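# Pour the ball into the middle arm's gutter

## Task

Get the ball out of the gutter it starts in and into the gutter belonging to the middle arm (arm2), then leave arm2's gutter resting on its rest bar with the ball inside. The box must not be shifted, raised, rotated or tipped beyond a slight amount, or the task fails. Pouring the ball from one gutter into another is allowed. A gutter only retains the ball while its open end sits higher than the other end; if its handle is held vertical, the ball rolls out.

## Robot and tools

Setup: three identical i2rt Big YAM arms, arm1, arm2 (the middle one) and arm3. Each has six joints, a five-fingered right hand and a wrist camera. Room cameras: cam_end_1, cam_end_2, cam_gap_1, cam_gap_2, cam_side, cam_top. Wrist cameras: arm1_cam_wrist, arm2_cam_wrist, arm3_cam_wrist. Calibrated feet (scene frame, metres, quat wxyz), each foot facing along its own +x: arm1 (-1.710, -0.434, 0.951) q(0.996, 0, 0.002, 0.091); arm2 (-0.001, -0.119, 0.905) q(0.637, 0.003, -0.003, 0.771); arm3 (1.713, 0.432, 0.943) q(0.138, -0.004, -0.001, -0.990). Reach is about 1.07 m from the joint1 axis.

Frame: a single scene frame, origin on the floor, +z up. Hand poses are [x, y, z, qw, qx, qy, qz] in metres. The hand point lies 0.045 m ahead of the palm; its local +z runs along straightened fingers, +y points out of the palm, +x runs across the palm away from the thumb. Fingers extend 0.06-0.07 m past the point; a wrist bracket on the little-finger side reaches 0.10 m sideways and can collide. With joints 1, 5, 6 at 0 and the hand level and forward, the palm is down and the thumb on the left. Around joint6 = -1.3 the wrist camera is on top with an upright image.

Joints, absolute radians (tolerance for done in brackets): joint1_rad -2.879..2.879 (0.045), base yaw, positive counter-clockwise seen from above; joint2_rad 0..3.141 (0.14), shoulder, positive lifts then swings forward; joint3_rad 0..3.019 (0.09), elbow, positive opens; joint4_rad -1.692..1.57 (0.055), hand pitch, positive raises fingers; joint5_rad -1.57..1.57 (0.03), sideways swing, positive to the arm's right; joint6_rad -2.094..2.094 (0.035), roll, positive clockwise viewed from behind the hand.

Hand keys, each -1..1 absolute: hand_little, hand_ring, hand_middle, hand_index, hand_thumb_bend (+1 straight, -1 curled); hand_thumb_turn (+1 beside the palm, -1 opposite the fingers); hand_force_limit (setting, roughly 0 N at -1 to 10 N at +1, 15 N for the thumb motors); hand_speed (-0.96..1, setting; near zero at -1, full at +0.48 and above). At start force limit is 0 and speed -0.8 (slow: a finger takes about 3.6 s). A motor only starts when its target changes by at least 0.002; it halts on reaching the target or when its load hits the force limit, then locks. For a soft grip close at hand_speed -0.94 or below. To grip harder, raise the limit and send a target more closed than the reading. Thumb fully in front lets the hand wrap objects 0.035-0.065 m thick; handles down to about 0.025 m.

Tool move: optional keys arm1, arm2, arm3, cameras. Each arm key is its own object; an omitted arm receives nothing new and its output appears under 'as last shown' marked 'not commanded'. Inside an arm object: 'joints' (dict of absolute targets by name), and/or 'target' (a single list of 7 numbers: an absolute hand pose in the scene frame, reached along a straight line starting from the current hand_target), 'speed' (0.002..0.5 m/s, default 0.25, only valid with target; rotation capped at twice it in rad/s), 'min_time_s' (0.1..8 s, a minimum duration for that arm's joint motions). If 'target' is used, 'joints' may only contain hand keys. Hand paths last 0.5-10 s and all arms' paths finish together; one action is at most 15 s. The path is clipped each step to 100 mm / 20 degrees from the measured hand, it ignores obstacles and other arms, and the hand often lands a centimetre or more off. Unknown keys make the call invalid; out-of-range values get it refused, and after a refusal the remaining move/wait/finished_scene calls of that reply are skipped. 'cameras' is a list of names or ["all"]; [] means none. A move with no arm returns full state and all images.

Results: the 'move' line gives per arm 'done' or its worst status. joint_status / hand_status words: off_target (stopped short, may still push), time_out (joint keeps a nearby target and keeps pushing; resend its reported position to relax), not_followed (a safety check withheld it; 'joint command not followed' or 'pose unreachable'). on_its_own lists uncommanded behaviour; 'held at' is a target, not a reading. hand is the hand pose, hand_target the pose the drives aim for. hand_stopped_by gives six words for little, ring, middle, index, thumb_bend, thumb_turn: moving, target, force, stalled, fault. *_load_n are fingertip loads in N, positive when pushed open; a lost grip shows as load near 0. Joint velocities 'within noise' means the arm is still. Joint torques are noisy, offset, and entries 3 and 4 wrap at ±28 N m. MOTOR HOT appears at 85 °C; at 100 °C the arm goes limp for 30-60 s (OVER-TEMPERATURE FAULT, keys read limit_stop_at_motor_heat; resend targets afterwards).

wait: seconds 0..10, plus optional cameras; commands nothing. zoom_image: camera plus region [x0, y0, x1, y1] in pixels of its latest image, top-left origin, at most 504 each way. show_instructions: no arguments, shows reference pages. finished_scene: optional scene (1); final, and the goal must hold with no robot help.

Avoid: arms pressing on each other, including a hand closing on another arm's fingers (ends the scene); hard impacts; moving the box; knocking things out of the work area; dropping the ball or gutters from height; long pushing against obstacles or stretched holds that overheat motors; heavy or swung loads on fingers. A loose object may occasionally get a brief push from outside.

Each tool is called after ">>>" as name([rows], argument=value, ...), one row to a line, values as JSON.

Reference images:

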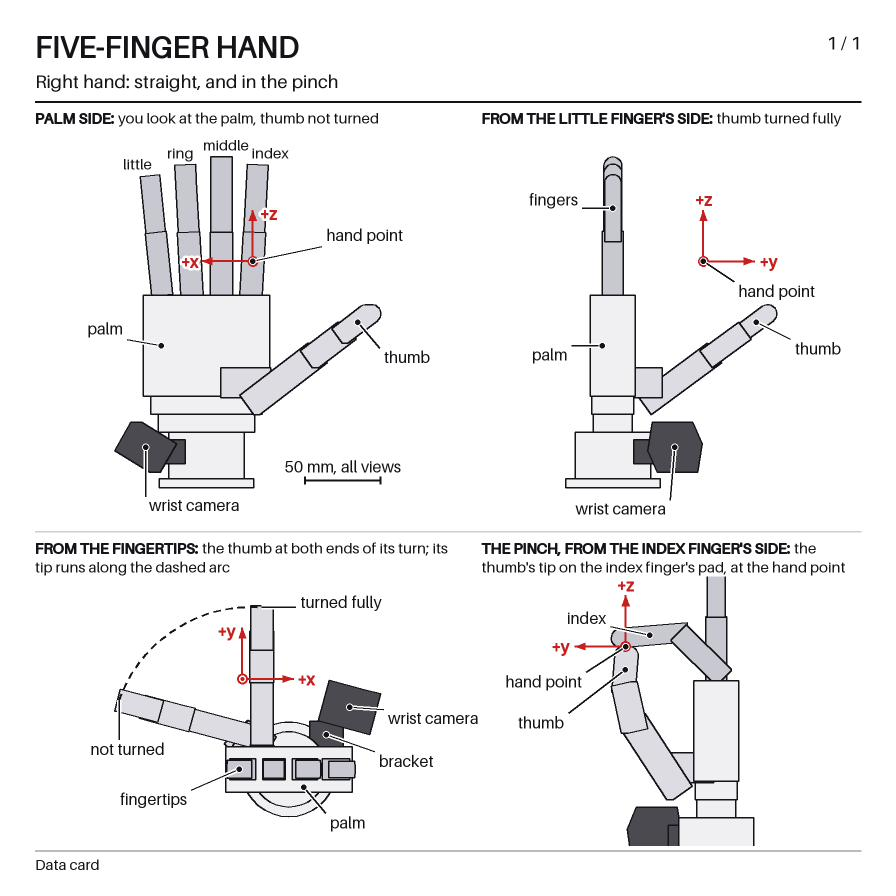

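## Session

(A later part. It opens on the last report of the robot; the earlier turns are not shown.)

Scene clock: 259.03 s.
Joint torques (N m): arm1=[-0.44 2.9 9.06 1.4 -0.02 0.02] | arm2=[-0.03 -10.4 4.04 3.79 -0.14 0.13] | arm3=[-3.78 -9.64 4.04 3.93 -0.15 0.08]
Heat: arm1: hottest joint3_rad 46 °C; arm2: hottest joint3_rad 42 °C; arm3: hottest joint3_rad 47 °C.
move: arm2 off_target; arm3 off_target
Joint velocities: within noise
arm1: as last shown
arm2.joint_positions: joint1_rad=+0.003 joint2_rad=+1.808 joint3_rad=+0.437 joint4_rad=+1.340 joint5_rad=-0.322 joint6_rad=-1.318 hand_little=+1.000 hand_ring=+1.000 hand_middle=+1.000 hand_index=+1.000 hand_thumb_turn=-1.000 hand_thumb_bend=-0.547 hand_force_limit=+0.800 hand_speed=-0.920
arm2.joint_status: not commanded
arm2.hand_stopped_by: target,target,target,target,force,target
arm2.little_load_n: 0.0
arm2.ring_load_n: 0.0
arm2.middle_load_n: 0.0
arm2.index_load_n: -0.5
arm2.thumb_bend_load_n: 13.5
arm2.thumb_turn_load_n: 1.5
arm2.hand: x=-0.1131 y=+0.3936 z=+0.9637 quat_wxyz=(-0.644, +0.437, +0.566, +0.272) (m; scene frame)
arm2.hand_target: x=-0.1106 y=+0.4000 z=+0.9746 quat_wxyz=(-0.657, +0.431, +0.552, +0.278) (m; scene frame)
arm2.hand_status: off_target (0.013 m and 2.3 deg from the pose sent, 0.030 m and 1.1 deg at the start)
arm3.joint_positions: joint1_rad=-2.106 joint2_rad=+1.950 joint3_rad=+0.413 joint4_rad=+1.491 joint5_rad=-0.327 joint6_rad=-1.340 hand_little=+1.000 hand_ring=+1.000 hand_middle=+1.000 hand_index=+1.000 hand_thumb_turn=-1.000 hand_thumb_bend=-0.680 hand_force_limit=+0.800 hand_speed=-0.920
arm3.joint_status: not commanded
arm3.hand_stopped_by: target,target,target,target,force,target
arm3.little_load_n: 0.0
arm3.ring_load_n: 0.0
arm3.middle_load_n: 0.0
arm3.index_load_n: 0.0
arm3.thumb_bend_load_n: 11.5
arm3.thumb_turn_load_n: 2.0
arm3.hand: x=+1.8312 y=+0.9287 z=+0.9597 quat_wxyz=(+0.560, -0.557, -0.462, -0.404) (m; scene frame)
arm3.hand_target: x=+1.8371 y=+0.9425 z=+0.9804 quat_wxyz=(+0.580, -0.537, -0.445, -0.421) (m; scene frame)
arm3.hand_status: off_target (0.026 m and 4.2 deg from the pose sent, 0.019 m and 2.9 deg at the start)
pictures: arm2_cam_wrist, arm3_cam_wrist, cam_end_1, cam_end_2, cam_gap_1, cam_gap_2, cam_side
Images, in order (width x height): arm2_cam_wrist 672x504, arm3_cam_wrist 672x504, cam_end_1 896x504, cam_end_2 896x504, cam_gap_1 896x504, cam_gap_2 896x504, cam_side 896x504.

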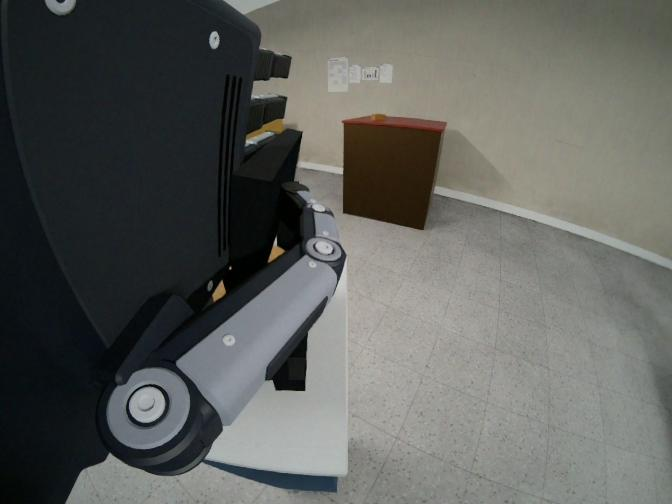

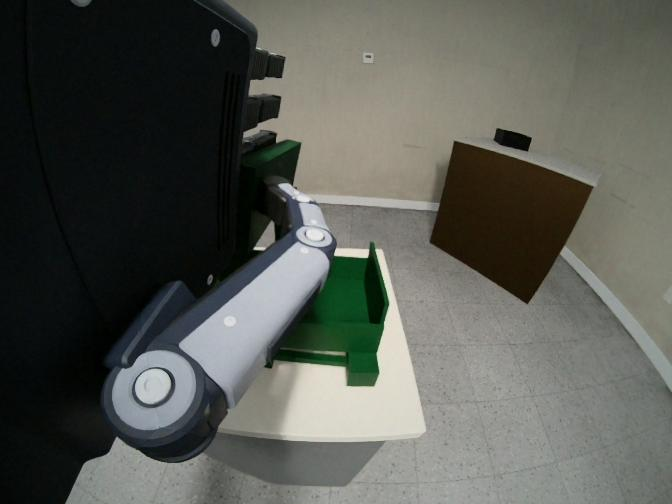

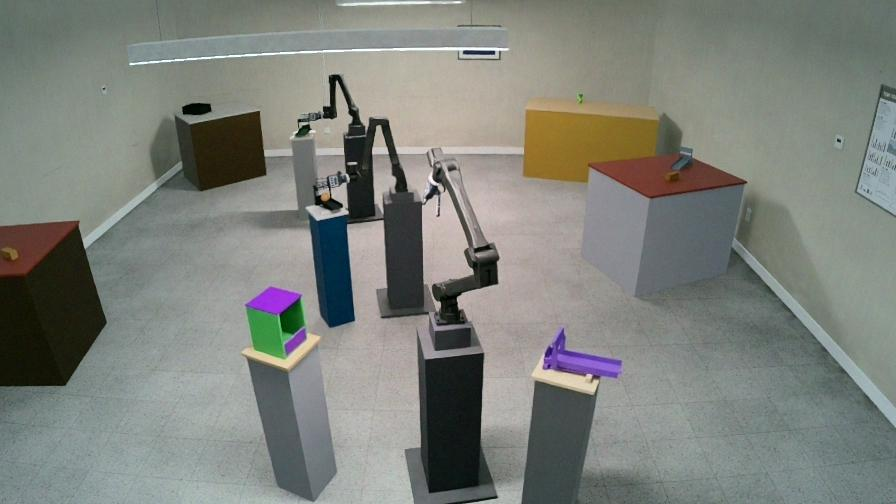

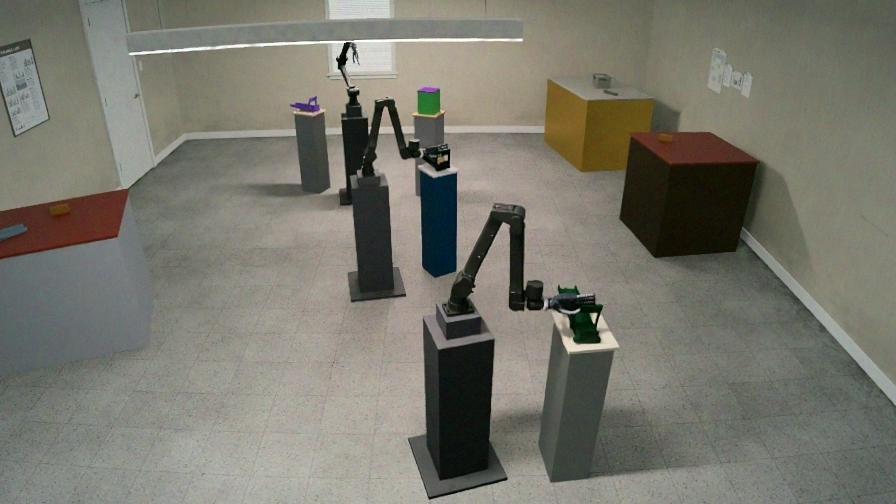

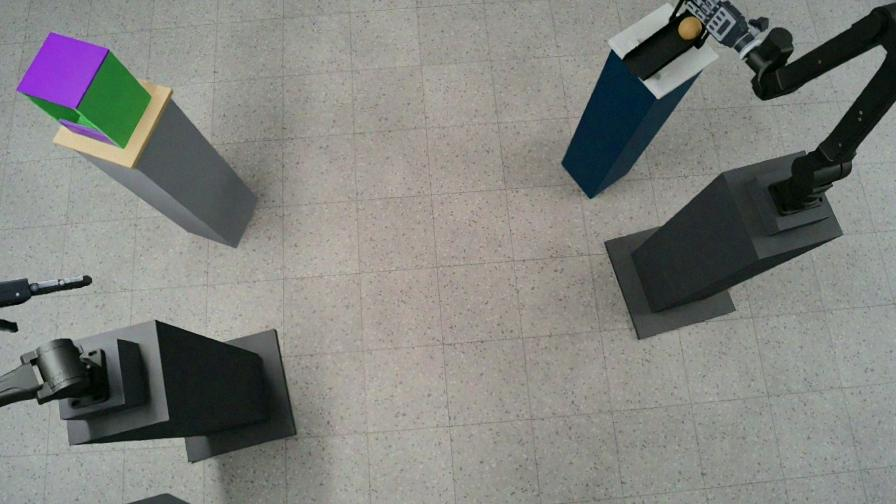

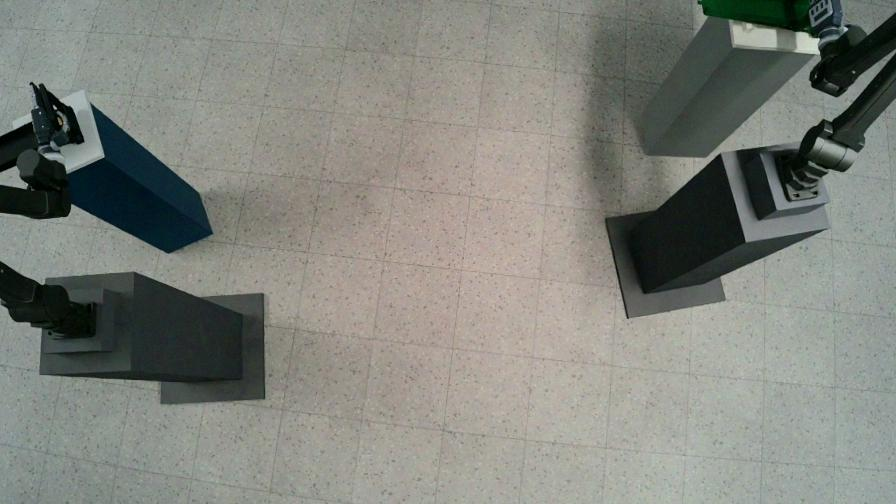

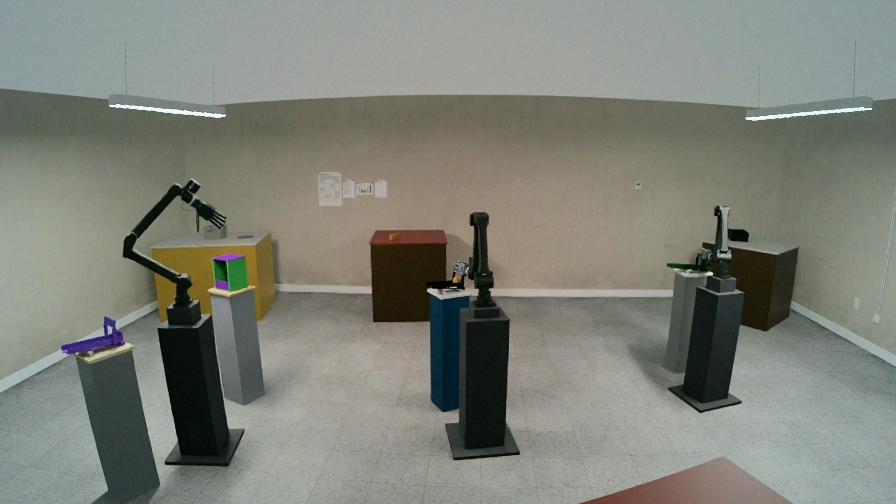

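>>> move(arm2={"target":[-0.107,0.4055,0.963,0.6567,-0.4315,-0.5522,-0.2785],"speed":0.02}, arm3={"target":[1.845,0.952,0.971,0.5789,-0.5383,-0.4437,-0.4228],"speed":0.02}, cameras=["cam_side","cam_gap_1","arm2_cam_wrist","arm3_cam_wrist","cam_end_1","cam_end_2"])

>>> zoom_image(camera="cam_side", region=[410, 220, 510, 310])

>>> zoom_image(camera="cam_end_1", region=[280, 120, 400, 240])

>>> zoom_image(camera="cam_gap_1", region=[590, 0, 790, 120])

>>> zoom_image(camera="cam_end_2", region=[520, 250, 640, 370])

>>> zoom_image(camera="cam_side", region=[650, 220, 750, 310])

Scene clock: 260.60 s.
Joint torques (N m): arm1=[-0.15 2.73 9.05 1.39 -0.01 0.02] | arm2=[-0.26 -10.23 4.88 3.45 -0.13 0.14] | arm3=[-3.25 -10.11 3.97 3.47 -0.11 0.03]
Heat: arm1: hottest joint3_rad 46 °C; arm2: hottest joint3_rad 42 °C; arm3: hottest joint3_rad 47 °C.
move: arm2 off_target; arm3 off_target
Joint velocities: within noise
arm1: as last shown
arm1.index_load_n: -0.5
arm2.joint_positions: joint1_rad=-0.008 joint2_rad=+1.853 joint3_rad=+0.437 joint4_rad=+1.383 joint5_rad=-0.334 joint6_rad=-1.318 hand_little=+1.000 hand_ring=+1.000 hand_middle=+1.000 hand_index=+1.000 hand_thumb_turn=-1.000 hand_thumb_bend=-0.547 hand_force_limit=+0.800 hand_speed=-0.920
arm2.joint_status: not commanded
arm2.hand_stopped_by: target,target,target,target,force,target
arm2.little_load_n: 0.0
arm2.ring_load_n: 0.0
arm2.middle_load_n: 0.5
arm2.index_load_n: 0.0
arm2.thumb_bend_load_n: 13.0
arm2.thumb_turn_load_n: 1.5
arm2.hand: x=-0.1099 y=+0.3930 z=+0.9532 quat_wxyz=(-0.644, +0.437, +0.566, +0.271) (m; scene frame)
arm2.hand_target: x=-0.1075 y=+0.4049 z=+0.9632 quat_wxyz=(-0.657, +0.431, +0.553, +0.278) (m; scene frame)
arm2.hand_status: off_target (0.016 m and 2.4 deg from the pose sent, 0.013 m and 2.3 deg at the start)
arm3.joint_positions: joint1_rad=-2.114 joint2_rad=+1.987 joint3_rad=+0.448 joint4_rad=+1.508 joint5_rad=-0.334 joint6_rad=-1.338 hand_little=+1.000 hand_ring=+1.000 hand_middle=+1.000 hand_index=+1.000 hand_thumb_turn=-1.000 hand_thumb_bend=-0.680 hand_force_limit=+0.800 hand_speed=-0.920
arm3.joint_status: not commanded
arm3.hand_stopped_by: target,target,target,target,force,target
arm3.little_load_n: 0.0
arm3.ring_load_n: 0.0
arm3.middle_load_n: 0.0
arm3.index_load_n: 0.0
arm3.thumb_bend_load_n: 11.5
arm3.thumb_turn_load_n: 2.0
arm3.hand: x=+1.8367 y=+0.9398 z=+0.9560 quat_wxyz=(+0.564, -0.552, -0.459, -0.408) (m; scene frame)
arm3.hand_target: x=+1.8425 y=+0.9518 z=+0.9712 quat_wxyz=(+0.579, -0.537, -0.445, -0.421) (m; scene frame)
arm3.hand_status: off_target (0.021 m and 3.4 deg from the pose sent, 0.029 m and 4.2 deg at the start)
pictures: arm2_cam_wrist, arm3_cam_wrist, cam_end_1, cam_end_2, cam_gap_1, cam_side
Images, in order (width x height): arm2_cam_wrist 672x504, arm3_cam_wrist 672x504, cam_end_1 896x504, cam_end_2 896x504, cam_gap_1 896x504, cam_side 896x504.

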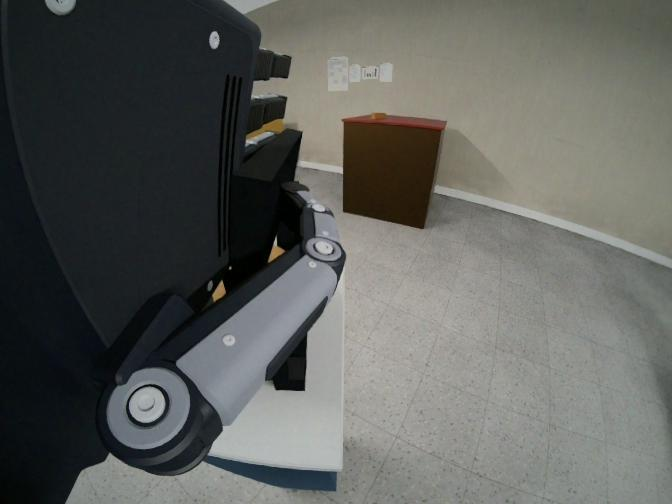

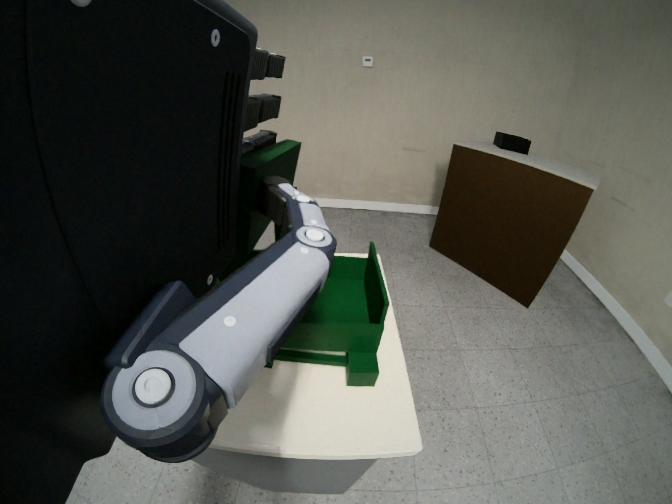

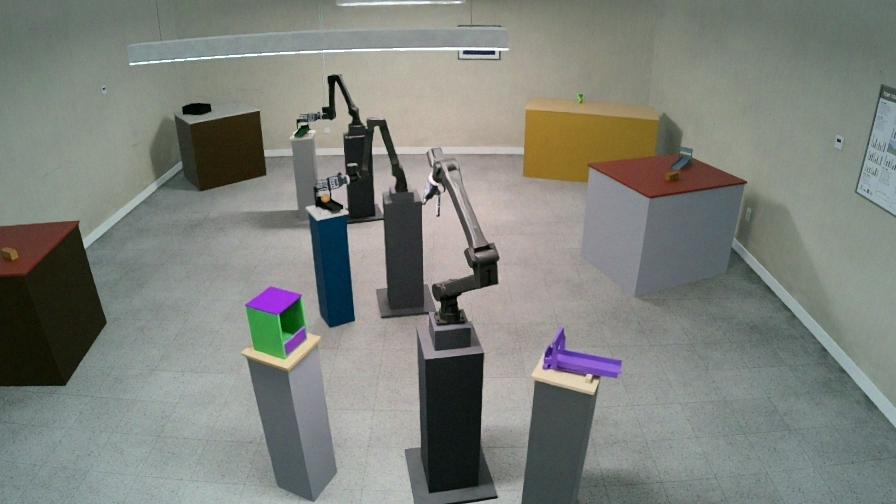

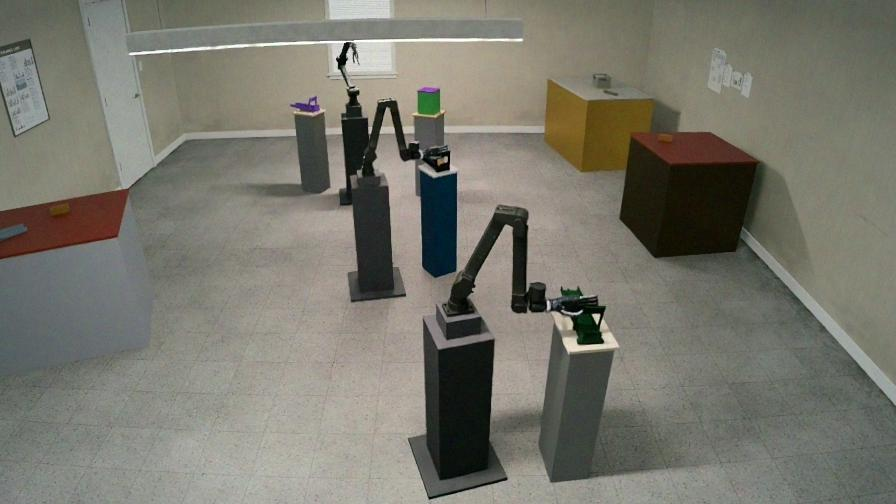

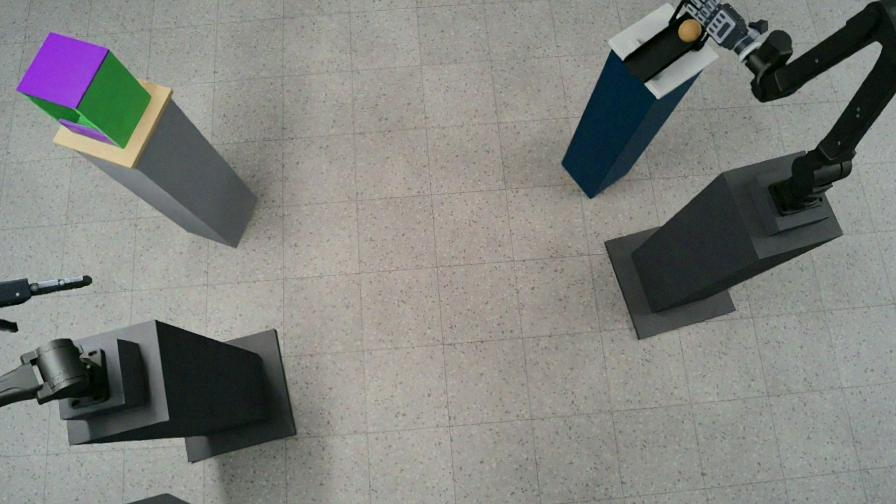

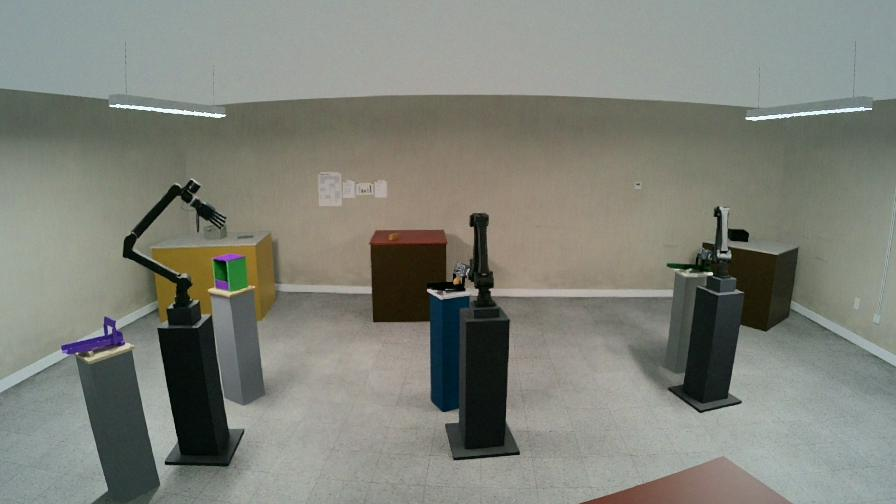

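Scaled by 5.040 from the camera's 896x504 image, which has a finer 1280x720 frame.

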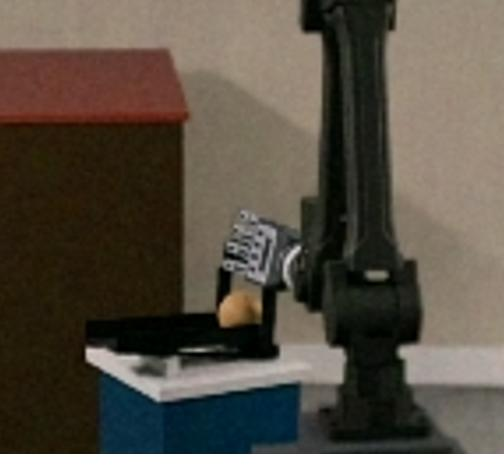

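Scaled by 4.200 from the camera's 896x504 image, which has a finer 1280x720 frame.

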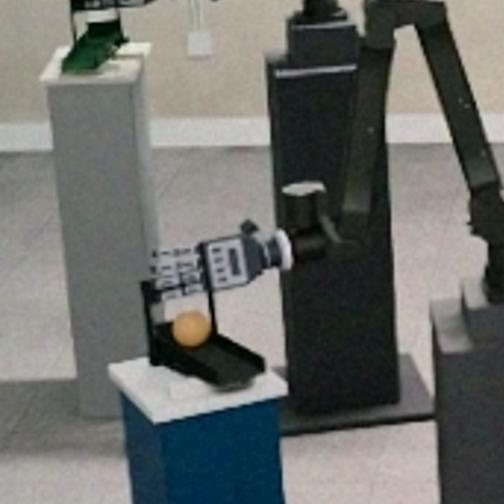

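Scaled by 2.520 from the camera's 896x504 image, which has a finer 1280x720 frame.

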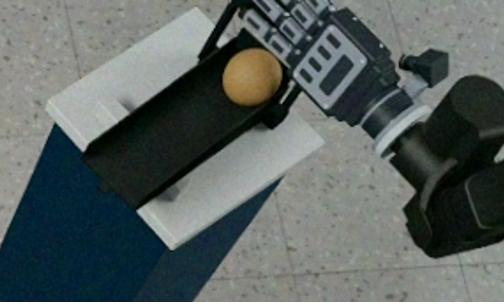

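Scaled by 4.200 from the camera's 896x504 image, which has a finer 1280x720 frame.

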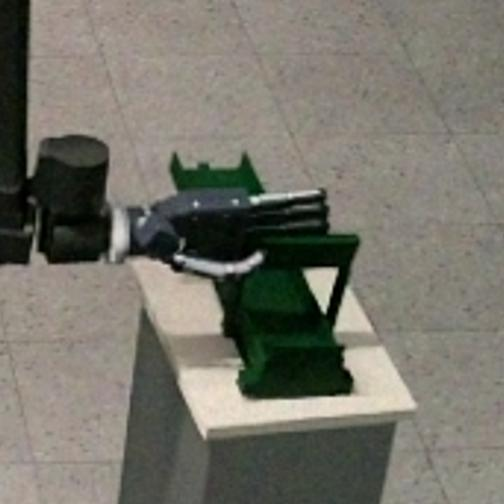

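Scaled by 5.040 from the camera's 896x504 image, which has a finer 1280x720 frame.

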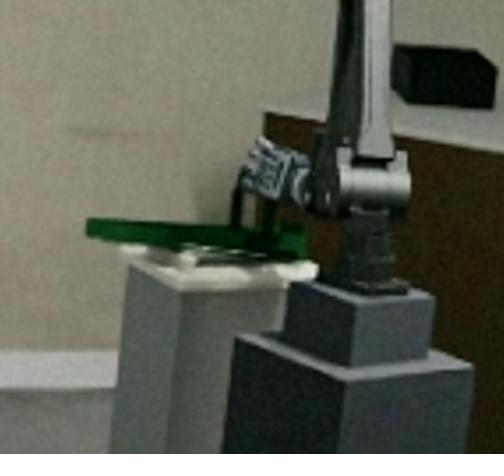

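>>> move(arm2={"target":[-0.107,0.4065,0.954,0.6567,-0.4315,-0.5522,-0.2785],"speed":0.02}, arm3={"target":[1.845,0.952,0.961,0.5789,-0.5383,-0.4437,-0.4228],"speed":0.02}, cameras=["cam_side","cam_gap_1","cam_end_1","cam_end_2"])

>>> zoom_image(camera="cam_side", region=[420, 255, 480, 310])

>>> zoom_image(camera="cam_end_1", region=[300, 165, 360, 225])

>>> zoom_image(camera="cam_gap_1", region=[590, 0, 790, 120])

>>> zoom_image(camera="cam_end_2", region=[550, 275, 620, 355])

>>> zoom_image(camera="cam_side", region=[655, 245, 725, 295])

Scene clock: 261.90 s.
Joint torques (N m): arm1=[-0.44 2.73 9.05 1.39 -0.01 0.01] | arm2=[-0.15 -9.76 4.53 3.08 -0.13 0.13] | arm3=[-3.43 -9.64 3.56 3.02 -0.07 0.01]
Heat: arm1: hottest joint3_rad 47 °C; arm2: hottest joint3_rad 42 °C; arm3: hottest joint3_rad 46 °C.
move: arm2 done; arm3 off_target
Joint velocities: within noise
arm1: as last shown
arm1.index_load_n: 0.0
arm2.joint_positions: joint1_rad=-0.011 joint2_rad=+1.884 joint3_rad=+0.447 joint4_rad=+1.425 joint5_rad=-0.335 joint6_rad=-1.318 hand_little=+1.000 hand_ring=+1.000 hand_middle=+1.000 hand_index=+1.000 hand_thumb_turn=-1.000 hand_thumb_bend=-0.547 hand_force_limit=+0.800 hand_speed=-0.920
arm2.joint_status: not commanded
arm2.hand_stopped_by: target,target,target,target,force,target
arm2.little_load_n: 0.0
arm2.ring_load_n: -0.5
arm2.middle_load_n: 0.5
arm2.index_load_n: 0.0
arm2.thumb_bend_load_n: 13.0
arm2.thumb_turn_load_n: 1.0
arm2.hand: x=-0.1092 y=+0.3973 z=+0.9526 quat_wxyz=(-0.650, +0.431, +0.561, +0.277) (m; scene frame)
arm2.hand_target: x=-0.1065 y=+0.4066 z=+0.9539 quat_wxyz=(-0.656, +0.432, +0.552, +0.279) (m; scene frame)
arm2.hand_status: done (0.010 m and 1.3 deg from the pose sent, 0.014 m and 2.4 deg at the start)
arm3.joint_positions: joint1_rad=-2.119 joint2_rad=+2.010 joint3_rad=+0.462 joint4_rad=+1.532 joint5_rad=-0.336 joint6_rad=-1.336 hand_little=+1.000 hand_ring=+1.000 hand_middle=+1.000 hand_index=+1.000 hand_thumb_turn=-1.000 hand_thumb_bend=-0.680 hand_force_limit=+0.800 hand_speed=-0.920
arm3.joint_status: not commanded
arm3.hand_stopped_by: target,target,target,target,force,target
arm3.little_load_n: 0.0
arm3.ring_load_n: 0.0
arm3.middle_load_n: 0.0
arm3.index_load_n: 0.0
arm3.thumb_bend_load_n: 11.5
arm3.thumb_turn_load_n: 2.0
arm3.hand: x=+1.8399 y=+0.9435 z=+0.9546 quat_wxyz=(+0.567, -0.549, -0.456, -0.412) (m; scene frame)
arm3.hand_target: x=+1.8451 y=+0.9520 z=+0.9611 quat_wxyz=(+0.576, -0.541, -0.446, -0.420) (m; scene frame)
arm3.hand_status: off_target (0.012 m and 2.6 deg from the pose sent, 0.016 m and 3.4 deg at the start; a joint's target at an end of its range on 26 of 32 steps)
pictures: cam_end_1, cam_end_2, cam_gap_1, cam_side
Images, in order (width x height): cam_end_1 896x504, cam_end_2 896x504, cam_gap_1 896x504, cam_side 896x504.

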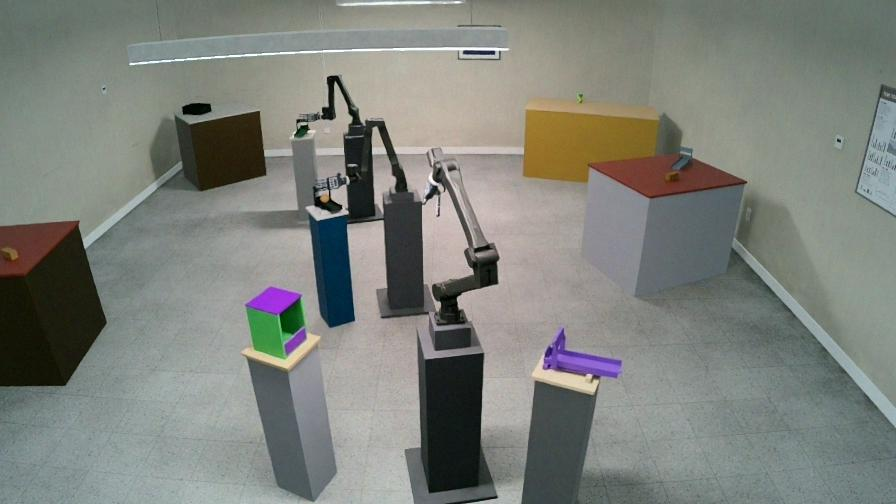

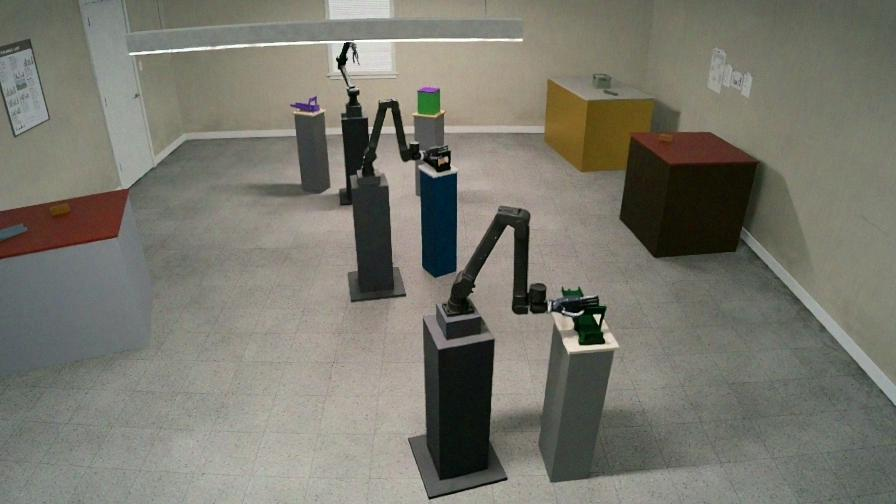

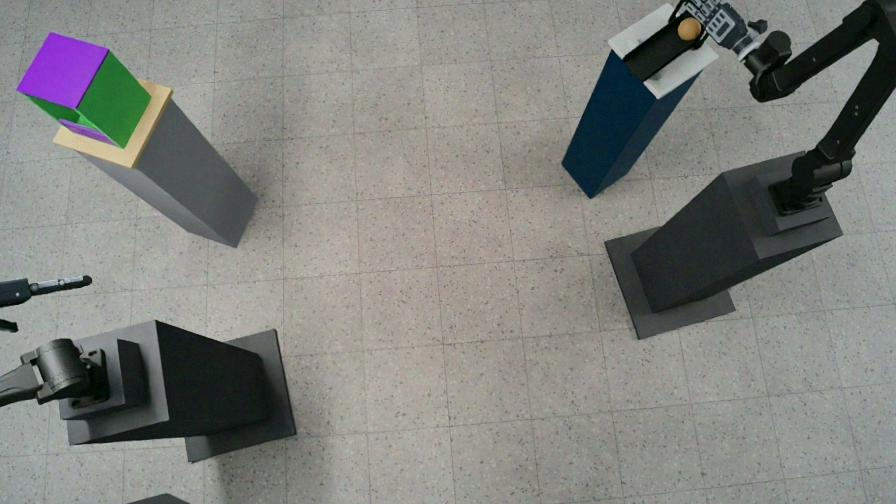

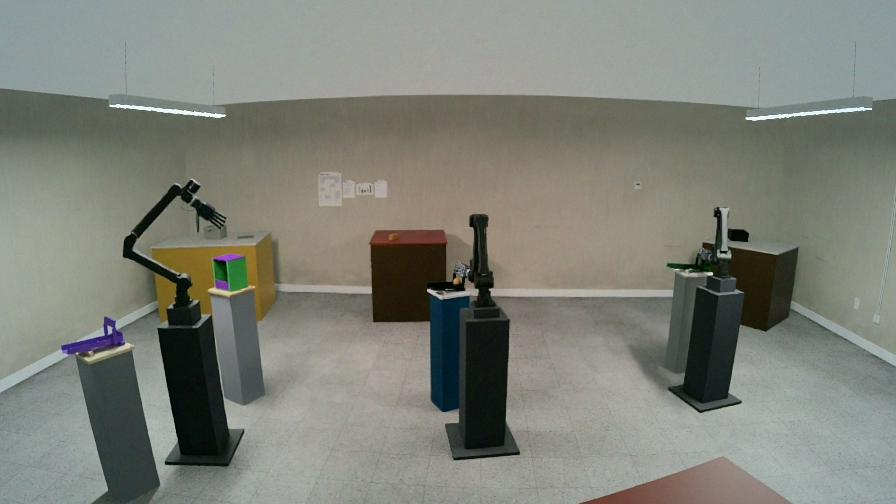

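Scaled by 8.400 from the camera's 896x504 image, which has a finer 1280x720 frame.

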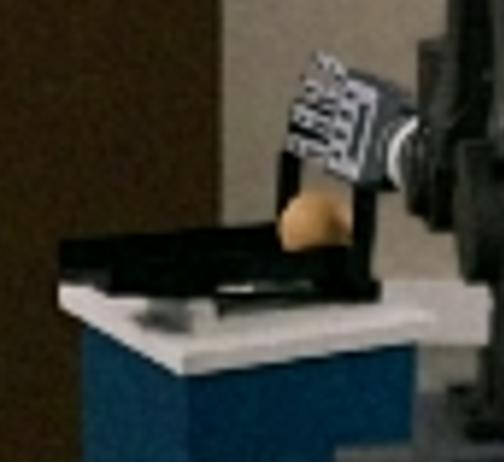

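Scaled by 8.400 from the camera's 896x504 image, which has a finer 1280x720 frame.

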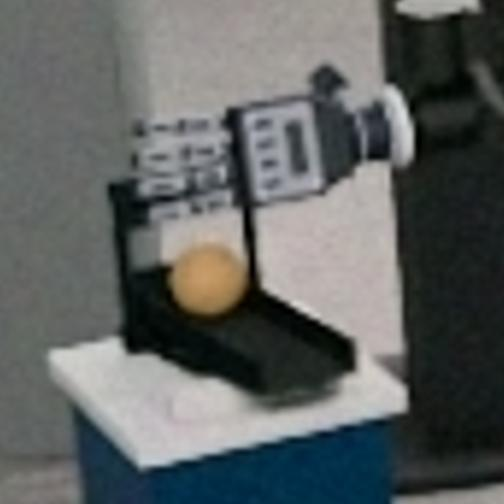

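Scaled by 2.520 from the camera's 896x504 image, which has a finer 1280x720 frame.

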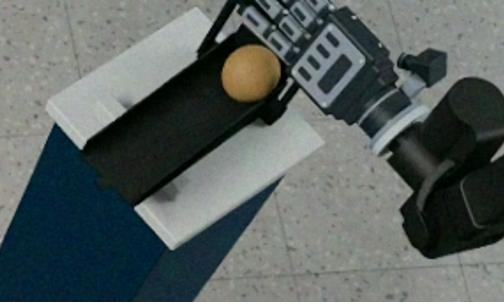

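Scaled by 6.300 from the camera's 896x504 image, which has a finer 1280x720 frame.

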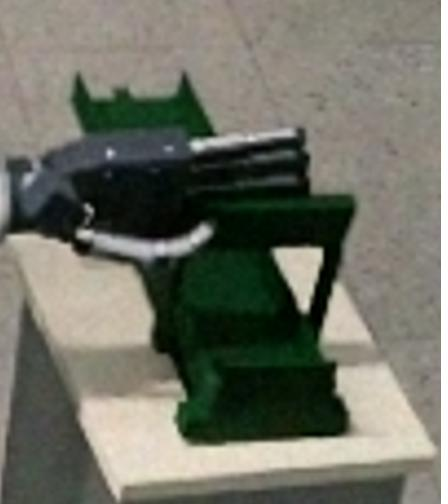

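Scaled by 7.200 from the camera's 896x504 image, which has a finer 1280x720 frame.

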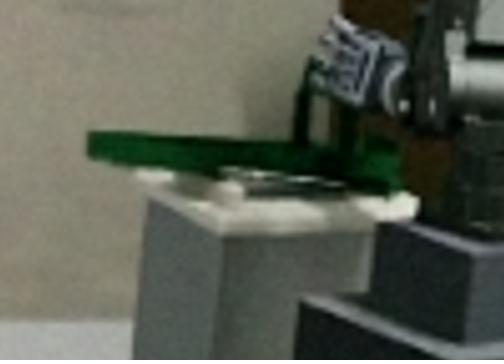

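>>> move(arm2={"joints":{"hand_thumb_bend":0.0,"hand_speed":-0.85}}, arm3={"joints":{"hand_thumb_bend":0.0,"hand_speed":-0.85}}, cameras=["cam_side","cam_gap_1","arm2_cam_wrist","arm3_cam_wrist","cam_end_1","cam_end_2"])

>>> zoom_image(camera="cam_side", region=[420, 255, 480, 310])

>>> zoom_image(camera="cam_end_1", region=[300, 165, 360, 225])

>>> zoom_image(camera="cam_gap_1", region=[590, 0, 790, 120])

>>> zoom_image(camera="cam_end_2", region=[550, 275, 620, 355])

>>> zoom_image(camera="cam_side", region=[655, 245, 725, 295])

Scene clock: 266.10 s.
Joint torques (N m): arm1=[-0.26 2.96 9.03 1.42 -0.02 0.02] | arm2=[-0.15 -9.7 4.25 3.1 -0.13 0.1] | arm3=[-3.66 -9.11 3.37 3.06 -0.09 0.01]
Heat: arm1: hottest joint3_rad 47 °C; arm2: hottest joint3_rad 41 °C; arm3: hottest joint3_rad 45 °C.
move: arm2 done; arm3 done
Joint velocities: within noise
arm1: as last shown
arm2.joint_positions: joint1_rad=-0.011 joint2_rad=+1.885 joint3_rad=+0.452 joint4_rad=+1.425 joint5_rad=-0.335 joint6_rad=-1.315 hand_little=+1.000 hand_ring=+1.000 hand_middle=+1.000 hand_index=+1.000 hand_thumb_turn=-1.000 hand_thumb_bend=+0.000 hand_force_limit=+0.800 hand_speed=-0.850
arm2.joint_status: all done
arm2.hand_stopped_by: target,target,target,target,target,target
arm2.little_load_n: 0.0
arm2.ring_load_n: 0.0
arm2.middle_load_n: 0.0
arm2.index_load_n: 0.0
arm2.thumb_bend_load_n: 0.0
arm2.thumb_turn_load_n: 0.0
arm2.hand: x=-0.1097 y=+0.3990 z=+0.9533 quat_wxyz=(-0.651, +0.431, +0.560, +0.276) (m; scene frame)
arm2.hand_target: x=-0.1068 y=+0.4069 z=+0.9541 quat_wxyz=(-0.657, +0.432, +0.552, +0.279) (m; scene frame)
arm2.hand_status: not commanded
arm3.joint_positions: joint1_rad=-2.122 joint2_rad=+2.011 joint3_rad=+0.464 joint4_rad=+1.532 joint5_rad=-0.336 joint6_rad=-1.333 hand_little=+1.000 hand_ring=+1.000 hand_middle=+1.000 hand_index=+1.000 hand_thumb_turn=-1.000 hand_thumb_bend=+0.000 hand_force_limit=+0.800 hand_speed=-0.850
arm3.joint_status: all done
arm3.hand_stopped_by: target,target,target,target,target,target
arm3.little_load_n: 0.0
arm3.ring_load_n: 0.0
arm3.middle_load_n: 0.0
arm3.index_load_n: 0.0
arm3.thumb_bend_load_n: 0.0
arm3.thumb_turn_load_n: 0.5
arm3.hand: x=+1.8414 y=+0.9436 z=+0.9541 quat_wxyz=(+0.567, -0.550, -0.454, -0.412) (m; scene frame)
arm3.hand_target: x=+1.8466 y=+0.9515 z=+0.9609 quat_wxyz=(+0.575, -0.542, -0.445, -0.421) (m; scene frame)
arm3.hand_status: not commanded
pictures: arm2_cam_wrist, arm3_cam_wrist, cam_end_1, cam_end_2, cam_gap_1, cam_side
Images, in order (width x height): arm2_cam_wrist 672x504, arm3_cam_wrist 672x504, cam_end_1 896x504, cam_end_2 896x504, cam_gap_1 896x504, cam_side 896x504.

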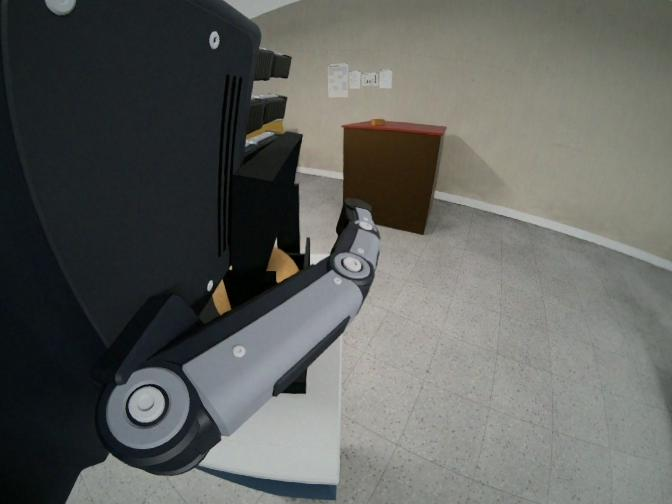

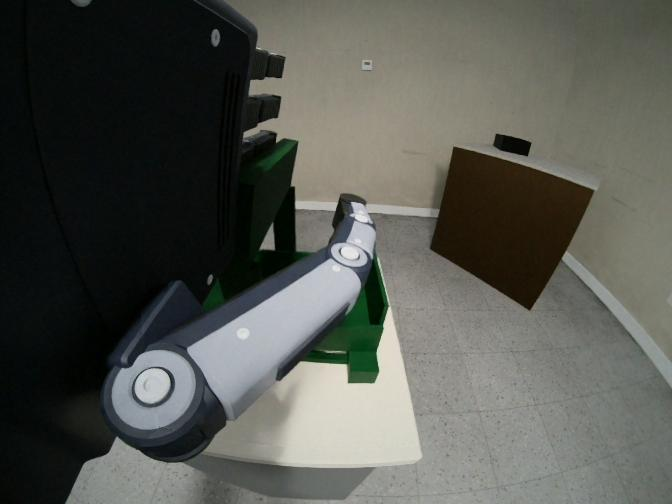

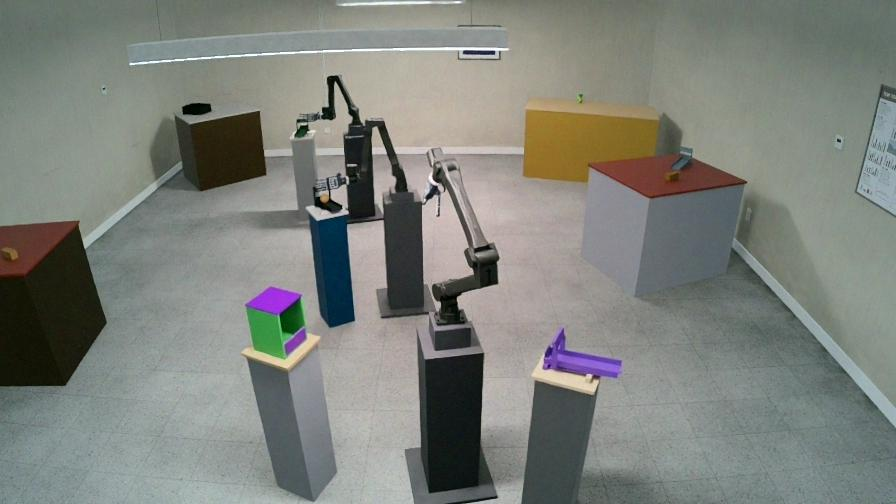

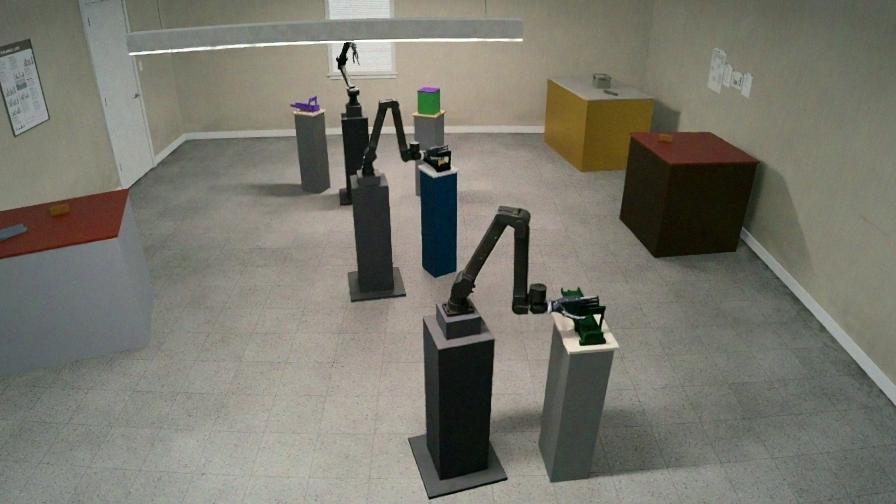

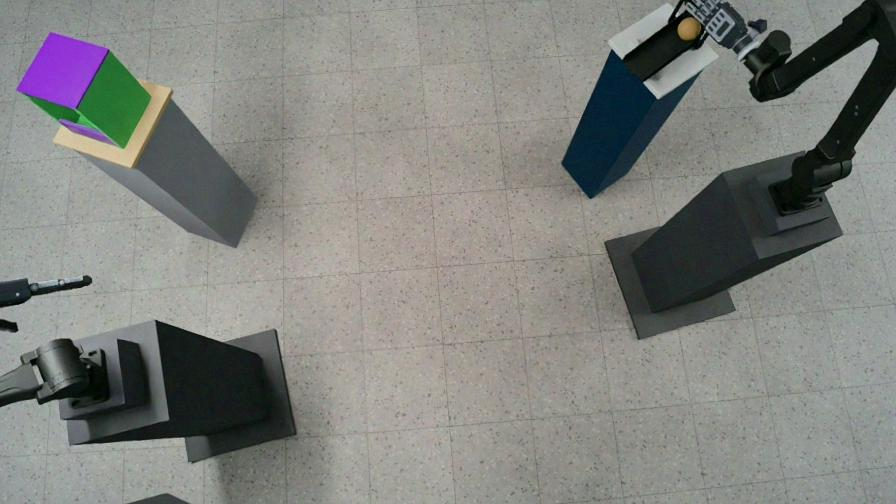

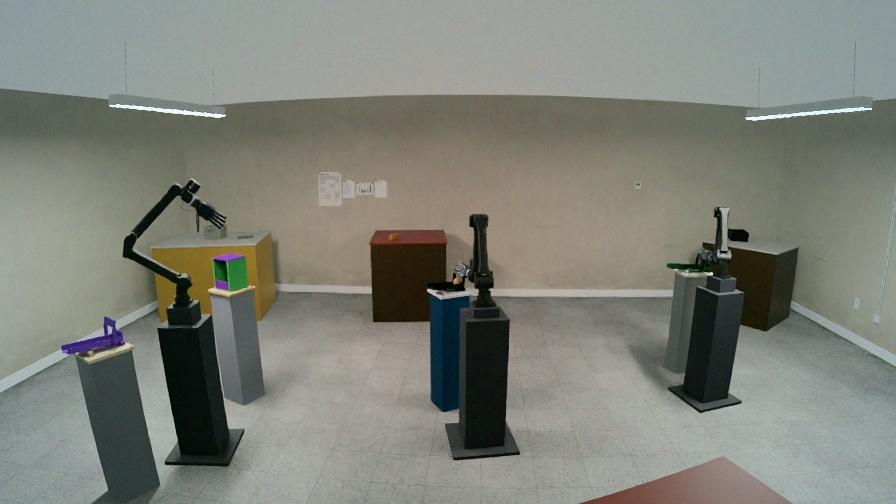

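Scaled by 8.400 from the camera's 896x504 image, which has a finer 1280x720 frame.

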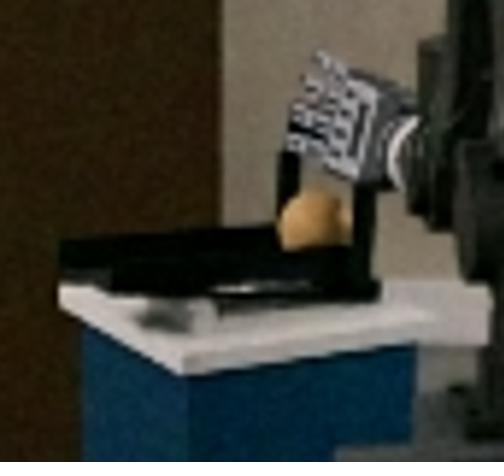

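Scaled by 8.400 from the camera's 896x504 image, which has a finer 1280x720 frame.

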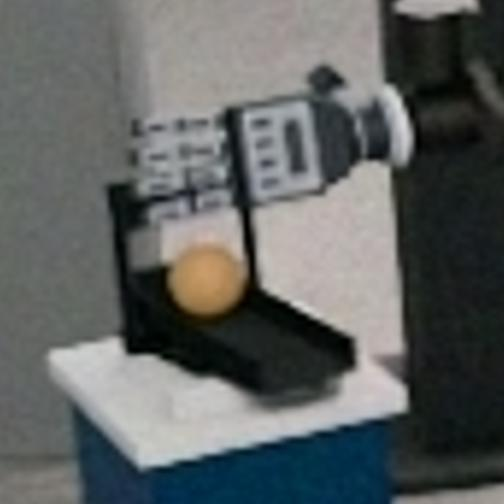

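Scaled by 2.520 from the camera's 896x504 image, which has a finer 1280x720 frame.

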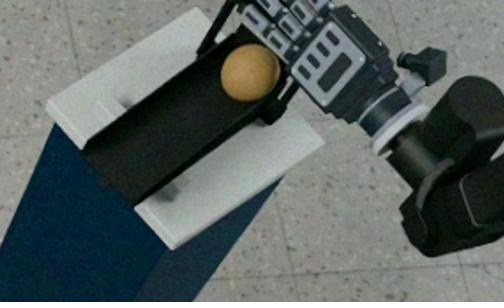

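Scaled by 6.300 from the camera's 896x504 image, which has a finer 1280x720 frame.

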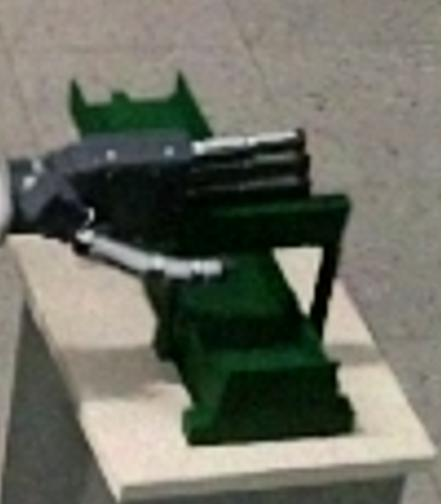

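Scaled by 7.200 from the camera's 896x504 image, which has a finer 1280x720 frame.

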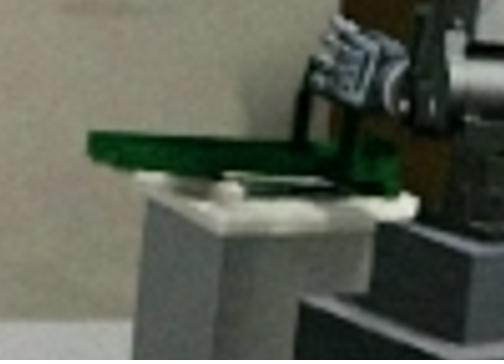

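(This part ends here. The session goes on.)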